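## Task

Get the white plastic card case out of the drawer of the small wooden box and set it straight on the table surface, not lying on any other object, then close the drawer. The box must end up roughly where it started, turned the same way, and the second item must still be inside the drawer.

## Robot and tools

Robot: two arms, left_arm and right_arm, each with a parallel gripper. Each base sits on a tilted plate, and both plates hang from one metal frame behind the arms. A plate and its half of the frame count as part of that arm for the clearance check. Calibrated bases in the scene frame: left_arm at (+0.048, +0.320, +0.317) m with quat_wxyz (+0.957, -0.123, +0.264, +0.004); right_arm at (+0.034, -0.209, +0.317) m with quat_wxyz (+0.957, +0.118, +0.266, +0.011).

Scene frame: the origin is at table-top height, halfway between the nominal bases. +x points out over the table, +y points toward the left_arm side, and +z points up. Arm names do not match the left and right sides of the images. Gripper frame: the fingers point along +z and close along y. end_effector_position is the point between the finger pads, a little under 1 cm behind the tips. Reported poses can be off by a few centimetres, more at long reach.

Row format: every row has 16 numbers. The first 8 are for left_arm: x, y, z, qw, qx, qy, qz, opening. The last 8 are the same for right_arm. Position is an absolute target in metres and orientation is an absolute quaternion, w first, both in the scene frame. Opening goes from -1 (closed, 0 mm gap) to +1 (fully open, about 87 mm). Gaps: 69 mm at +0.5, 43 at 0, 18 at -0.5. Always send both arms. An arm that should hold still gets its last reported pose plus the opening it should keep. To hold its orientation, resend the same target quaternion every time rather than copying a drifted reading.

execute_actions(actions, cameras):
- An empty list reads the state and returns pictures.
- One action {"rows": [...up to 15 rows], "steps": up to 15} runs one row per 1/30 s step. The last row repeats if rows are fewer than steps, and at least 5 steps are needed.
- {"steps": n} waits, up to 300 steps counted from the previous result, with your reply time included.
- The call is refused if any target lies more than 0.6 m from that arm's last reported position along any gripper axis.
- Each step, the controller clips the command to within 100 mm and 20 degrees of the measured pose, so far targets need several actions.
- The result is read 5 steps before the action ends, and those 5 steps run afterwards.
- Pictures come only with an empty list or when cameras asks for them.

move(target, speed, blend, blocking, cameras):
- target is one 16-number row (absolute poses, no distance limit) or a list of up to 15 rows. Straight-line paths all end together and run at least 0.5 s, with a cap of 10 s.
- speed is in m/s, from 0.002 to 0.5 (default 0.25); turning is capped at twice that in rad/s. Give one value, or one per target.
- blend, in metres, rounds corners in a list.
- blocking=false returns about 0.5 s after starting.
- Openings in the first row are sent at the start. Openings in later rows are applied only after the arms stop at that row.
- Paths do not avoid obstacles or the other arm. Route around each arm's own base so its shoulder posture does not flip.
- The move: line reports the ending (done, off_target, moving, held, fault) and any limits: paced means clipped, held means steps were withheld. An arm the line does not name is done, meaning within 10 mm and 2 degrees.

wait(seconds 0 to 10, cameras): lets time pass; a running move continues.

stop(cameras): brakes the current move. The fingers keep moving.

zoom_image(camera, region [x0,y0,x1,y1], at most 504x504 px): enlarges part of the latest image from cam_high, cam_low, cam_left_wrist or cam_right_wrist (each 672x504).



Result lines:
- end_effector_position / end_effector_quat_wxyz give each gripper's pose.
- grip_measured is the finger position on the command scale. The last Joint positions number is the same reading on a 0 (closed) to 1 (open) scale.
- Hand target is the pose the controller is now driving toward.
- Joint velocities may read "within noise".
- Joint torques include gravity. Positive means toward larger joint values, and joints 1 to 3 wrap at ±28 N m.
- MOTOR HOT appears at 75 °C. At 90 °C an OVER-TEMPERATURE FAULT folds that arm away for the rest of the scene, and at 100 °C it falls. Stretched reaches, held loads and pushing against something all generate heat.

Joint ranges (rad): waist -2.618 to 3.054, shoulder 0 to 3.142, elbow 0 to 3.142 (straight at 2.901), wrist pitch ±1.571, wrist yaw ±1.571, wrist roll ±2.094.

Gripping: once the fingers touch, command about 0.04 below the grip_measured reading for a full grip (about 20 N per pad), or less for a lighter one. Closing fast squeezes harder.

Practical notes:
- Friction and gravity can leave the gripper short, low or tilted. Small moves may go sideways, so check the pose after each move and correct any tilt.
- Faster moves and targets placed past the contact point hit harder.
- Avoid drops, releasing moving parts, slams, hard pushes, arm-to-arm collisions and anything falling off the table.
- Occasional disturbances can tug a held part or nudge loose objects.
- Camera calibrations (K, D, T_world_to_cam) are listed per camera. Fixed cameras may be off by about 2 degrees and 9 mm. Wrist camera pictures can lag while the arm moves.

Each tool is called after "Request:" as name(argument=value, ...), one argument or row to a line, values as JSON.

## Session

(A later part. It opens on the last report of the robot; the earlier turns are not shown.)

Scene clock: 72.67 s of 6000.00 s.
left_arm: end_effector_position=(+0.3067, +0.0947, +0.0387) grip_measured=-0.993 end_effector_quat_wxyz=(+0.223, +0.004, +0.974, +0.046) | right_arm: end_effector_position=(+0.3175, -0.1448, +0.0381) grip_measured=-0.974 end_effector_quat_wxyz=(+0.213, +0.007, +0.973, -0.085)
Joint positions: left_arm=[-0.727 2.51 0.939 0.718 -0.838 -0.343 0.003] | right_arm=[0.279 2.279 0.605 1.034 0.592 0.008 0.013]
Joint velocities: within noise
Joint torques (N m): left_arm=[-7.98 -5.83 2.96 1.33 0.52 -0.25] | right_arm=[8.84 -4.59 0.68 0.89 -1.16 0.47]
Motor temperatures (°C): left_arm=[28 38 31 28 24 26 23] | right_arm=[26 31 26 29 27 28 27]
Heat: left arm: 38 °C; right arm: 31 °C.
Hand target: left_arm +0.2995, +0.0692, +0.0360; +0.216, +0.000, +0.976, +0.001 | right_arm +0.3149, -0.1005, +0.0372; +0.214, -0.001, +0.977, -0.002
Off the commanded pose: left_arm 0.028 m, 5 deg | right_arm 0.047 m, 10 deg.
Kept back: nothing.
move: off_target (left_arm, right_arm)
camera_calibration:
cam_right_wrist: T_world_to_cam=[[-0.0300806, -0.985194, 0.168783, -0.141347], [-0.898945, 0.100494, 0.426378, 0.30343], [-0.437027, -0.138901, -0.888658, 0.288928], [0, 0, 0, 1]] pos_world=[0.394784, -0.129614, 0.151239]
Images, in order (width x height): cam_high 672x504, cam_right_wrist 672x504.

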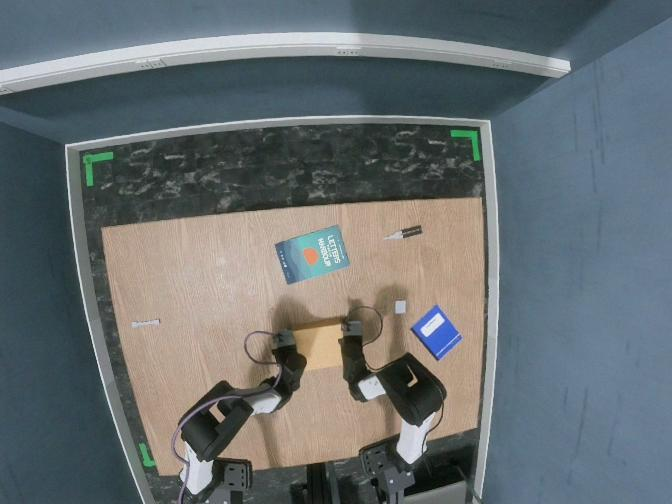

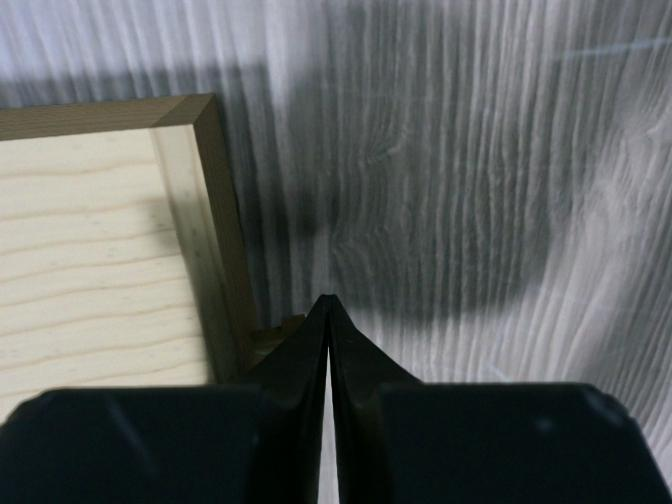

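Request:
move(
  target=[
    [0.300,0.135,0.034,0.2164,0,0.9763,0,-1,0.317,-0.200,0.034,0.2164,0,0.9763,0,-1],
    [0.280,0.170,0.07,0.2164,0,0.9763,0,-1,0.29,-0.235,0.07,0.2164,0,0.9763,0,-1],
  ],
  speed=0.2,
  blend=0.02,
  cameras=["cam_high","cam_low"],
)

Request:
zoom_image(
  camera="cam_high",
  region=[230, 250, 440, 400],
)

Scene clock: 74.27 s of 6000.00 s.
left_arm: end_effector_position=(+0.2721, +0.1707, +0.0676) grip_measured=-0.993 end_effector_quat_wxyz=(+0.210, +0.006, +0.978, +0.008) | right_arm: end_effector_position=(+0.2798, -0.2315, +0.0635) grip_measured=-0.974 end_effector_quat_wxyz=(+0.198, +0.001, +0.980, +0.000)
Joint positions: left_arm=[-0.607 2.333 0.52 1.037 -0.674 -0.239 0.003] | right_arm=[-0.134 2.059 0.324 1.13 0.089 -0.207 0.013]
Joint velocities: within noise
Joint torques (N m): left_arm=[-3.22 -7.88 -0.61 1.43 0.05 0.25] | right_arm=[0.61 -7.83 -2.44 1.06 -0.19 -0.26]
Motor temperatures (°C): left_arm=[28 38 31 28 24 26 23] | right_arm=[26 32 26 29 27 28 27]
Heat: left arm: 38 °C; right arm: 32 °C.
Hand target: left_arm +0.2801, +0.1701, +0.0700; +0.217, +0.000, +0.976, +0.000 | right_arm +0.2899, -0.2349, +0.0698; +0.216, +0.000, +0.976, +0.000
Off the commanded pose: left_arm 0.008 m, 1 deg | right_arm 0.013 m, 2 deg.
Kept back: nothing.
move: off_target (right_arm)
Images, in order (width x height): cam_high 672x504, cam_low 672x504.

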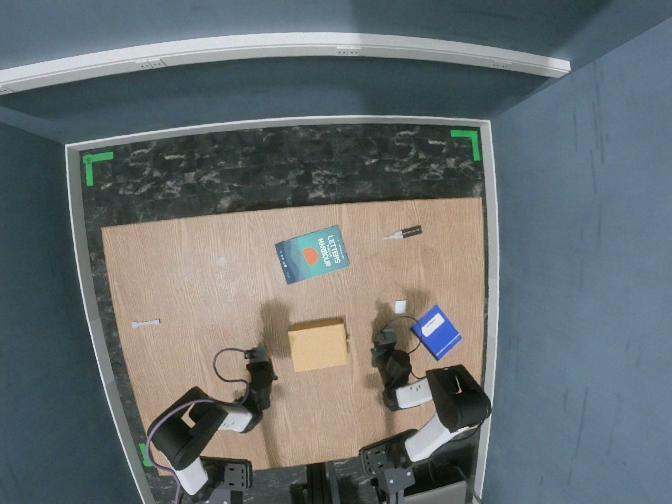

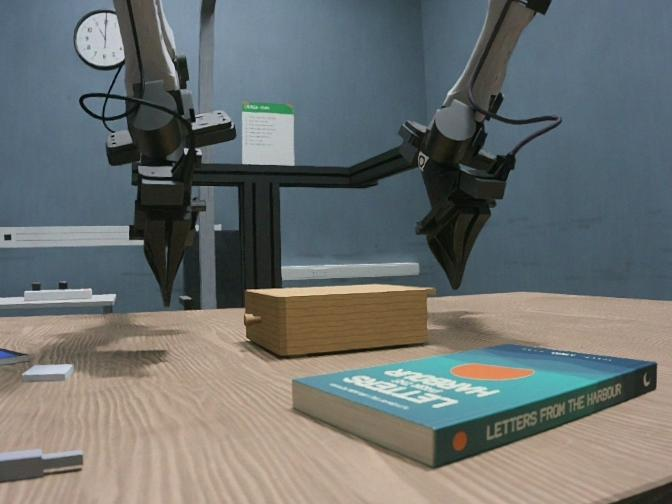

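Scaled by 2.400 from the camera's 672x504 image, which has a finer 960x720 frame.

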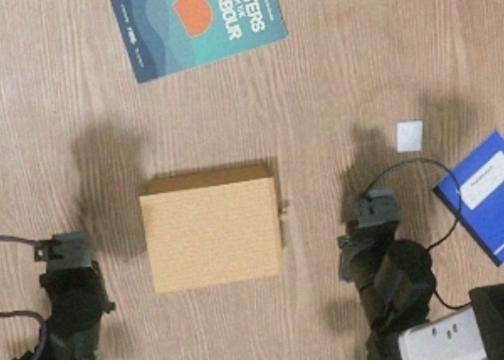

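Request:
move(
  target=[
    [0.280,0.170,0.07,0.2164,0,0.9763,0,-1,0.319,-0.185,0.035,0.2164,0,0.9763,0,-1],
    [0.280,0.170,0.07,0.2164,0,0.9763,0,-1,0.319,-0.105,0.034,0.2164,0,0.9763,0,-1],
  ],
  speed=[0.2,0.08],
  blend=0.01,
  cameras=["cam_high"],
)

Request:
zoom_image(
  camera="cam_high",
  region=[230, 250, 440, 400],
)

Scene clock: 76.47 s of 6000.00 s.
left_arm: end_effector_position=(+0.2724, +0.1704, +0.0677) grip_measured=-0.993 end_effector_quat_wxyz=(+0.210, +0.006, +0.978, +0.007) | right_arm: end_effector_position=(+0.3263, -0.1131, +0.0376) grip_measured=-0.974 end_effector_quat_wxyz=(+0.226, +0.002, +0.974, -0.008)
Joint positions: left_arm=[-0.607 2.333 0.52 1.039 -0.673 -0.238 0.003] | right_arm=[0.291 2.281 0.616 1.052 0.45 0.026 0.013]
Joint velocities: within noise
Joint torques (N m): left_arm=[-3.23 -7.88 -0.59 1.42 0.07 0.23] | right_arm=[5.52 -4.7 0.09 0.88 -0.02 0.03]
Motor temperatures (°C): left_arm=[28 38 31 28 24 26 23] | right_arm=[26 32 26 29 27 28 27]
Heat: left arm: 38 °C; right arm: 32 °C.
Hand target: left_arm +0.2801, +0.1701, +0.0700; +0.217, +0.000, +0.976, +0.000 | right_arm +0.3189, -0.1054, +0.0343; +0.216, +0.000, +0.976, +0.000
Off the commanded pose: left_arm 0.008 m, 1 deg | right_arm 0.011 m, 1 deg.
Kept back: nothing.
move: off_target (right_arm)
Images, in order (width x height): cam_high 672x504.

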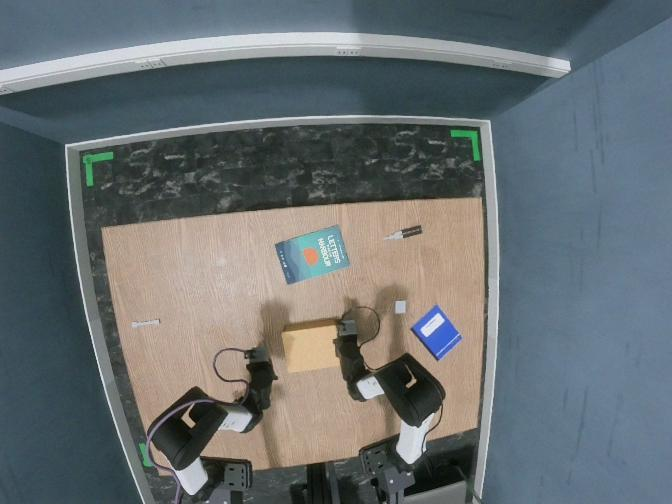

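Scaled by 2.400 from the camera's 672x504 image, which has a finer 960x720 frame.

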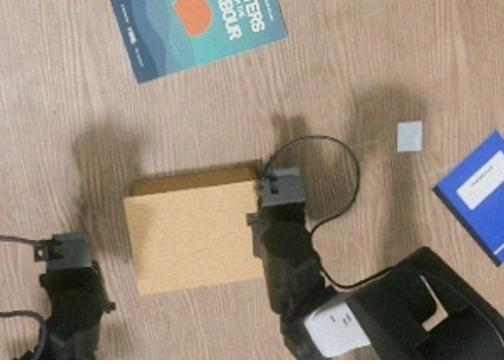

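Request:
move(
  target=[
    [0.280,0.170,0.07,0.2164,0,0.9763,0,-1,0.318,-0.18,0.037,0.2164,0,0.9763,0,-1],
    [0.280,0.170,0.07,0.2164,0,0.9763,0,-1,0.29,-0.22,0.07,0.2164,0,0.9763,0,-1],
  ],
  speed=0.2,
  blend=0.02,
  cameras=["cam_high","cam_low"],
)

Request:
zoom_image(
  camera="cam_high",
  region=[230, 250, 440, 400],
)

Scene clock: 78.03 s of 6000.00 s.
left_arm: end_effector_position=(+0.2724, +0.1704, +0.0677) grip_measured=-0.993 end_effector_quat_wxyz=(+0.210, +0.006, +0.978, +0.007) | right_arm: end_effector_position=(+0.2784, -0.2166, +0.0631) grip_measured=-0.974 end_effector_quat_wxyz=(+0.195, +0.000, +0.981, +0.000)
Joint positions: left_arm=[-0.607 2.333 0.52 1.039 -0.673 -0.238 0.003] | right_arm=[-0.069 2.081 0.325 1.141 0.144 -0.172 0.013]
Joint velocities: within noise
Joint torques (N m): left_arm=[-3.25 -7.91 -0.62 1.41 0.07 0.23] | right_arm=[0.95 -7.71 -2.55 1.11 -0.15 -0.25]
Motor temperatures (°C): left_arm=[28 38 31 28 24 26 23] | right_arm=[26 32 26 29 27 28 27]
Heat: left arm: 38 °C; right arm: 32 °C.
Hand target: left_arm +0.2800, +0.1701, +0.0700; +0.217, +0.000, +0.976, +0.000 | right_arm +0.2899, -0.2200, +0.0697; +0.216, +0.000, +0.976, +0.000
Off the commanded pose: left_arm 0.008 m, 1 deg | right_arm 0.014 m, 2 deg.
Kept back: nothing.
move: off_target (right_arm)
Images, in order (width x height): cam_high 672x504, cam_low 672x504.

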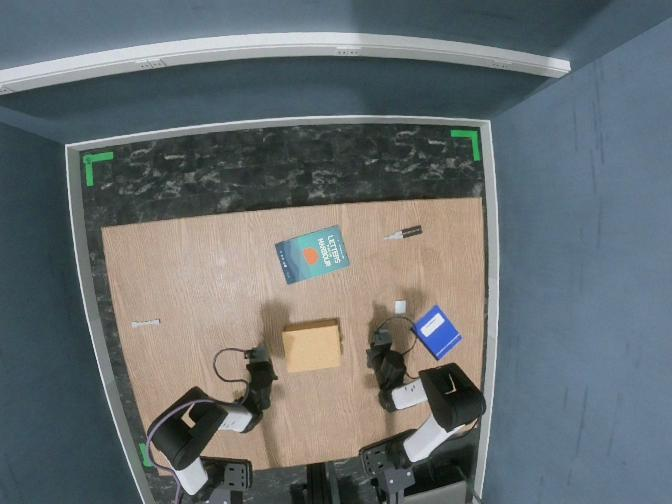

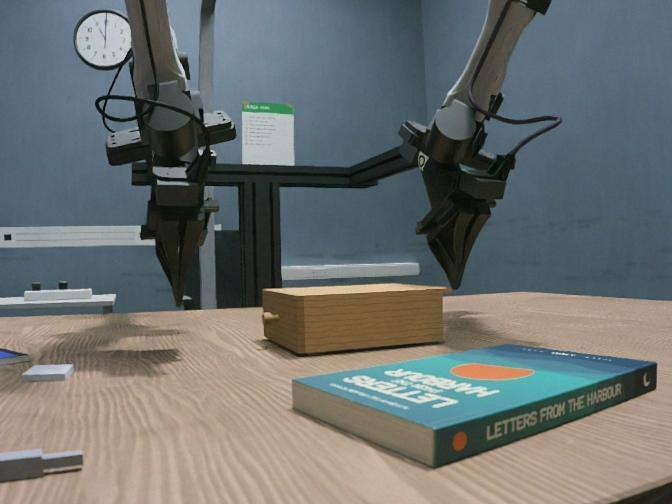

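Scaled by 2.400 from the camera's 672x504 image, which has a finer 960x720 frame.

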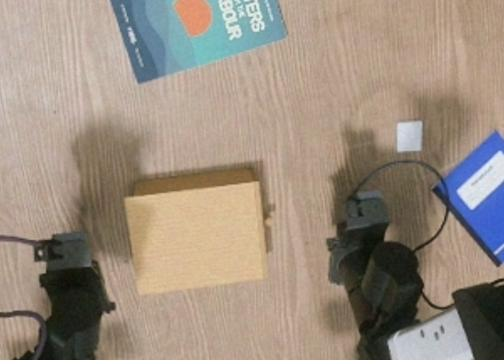

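Request:
finished_scene(
  scene=2,
)

The scene is finished: the task was done.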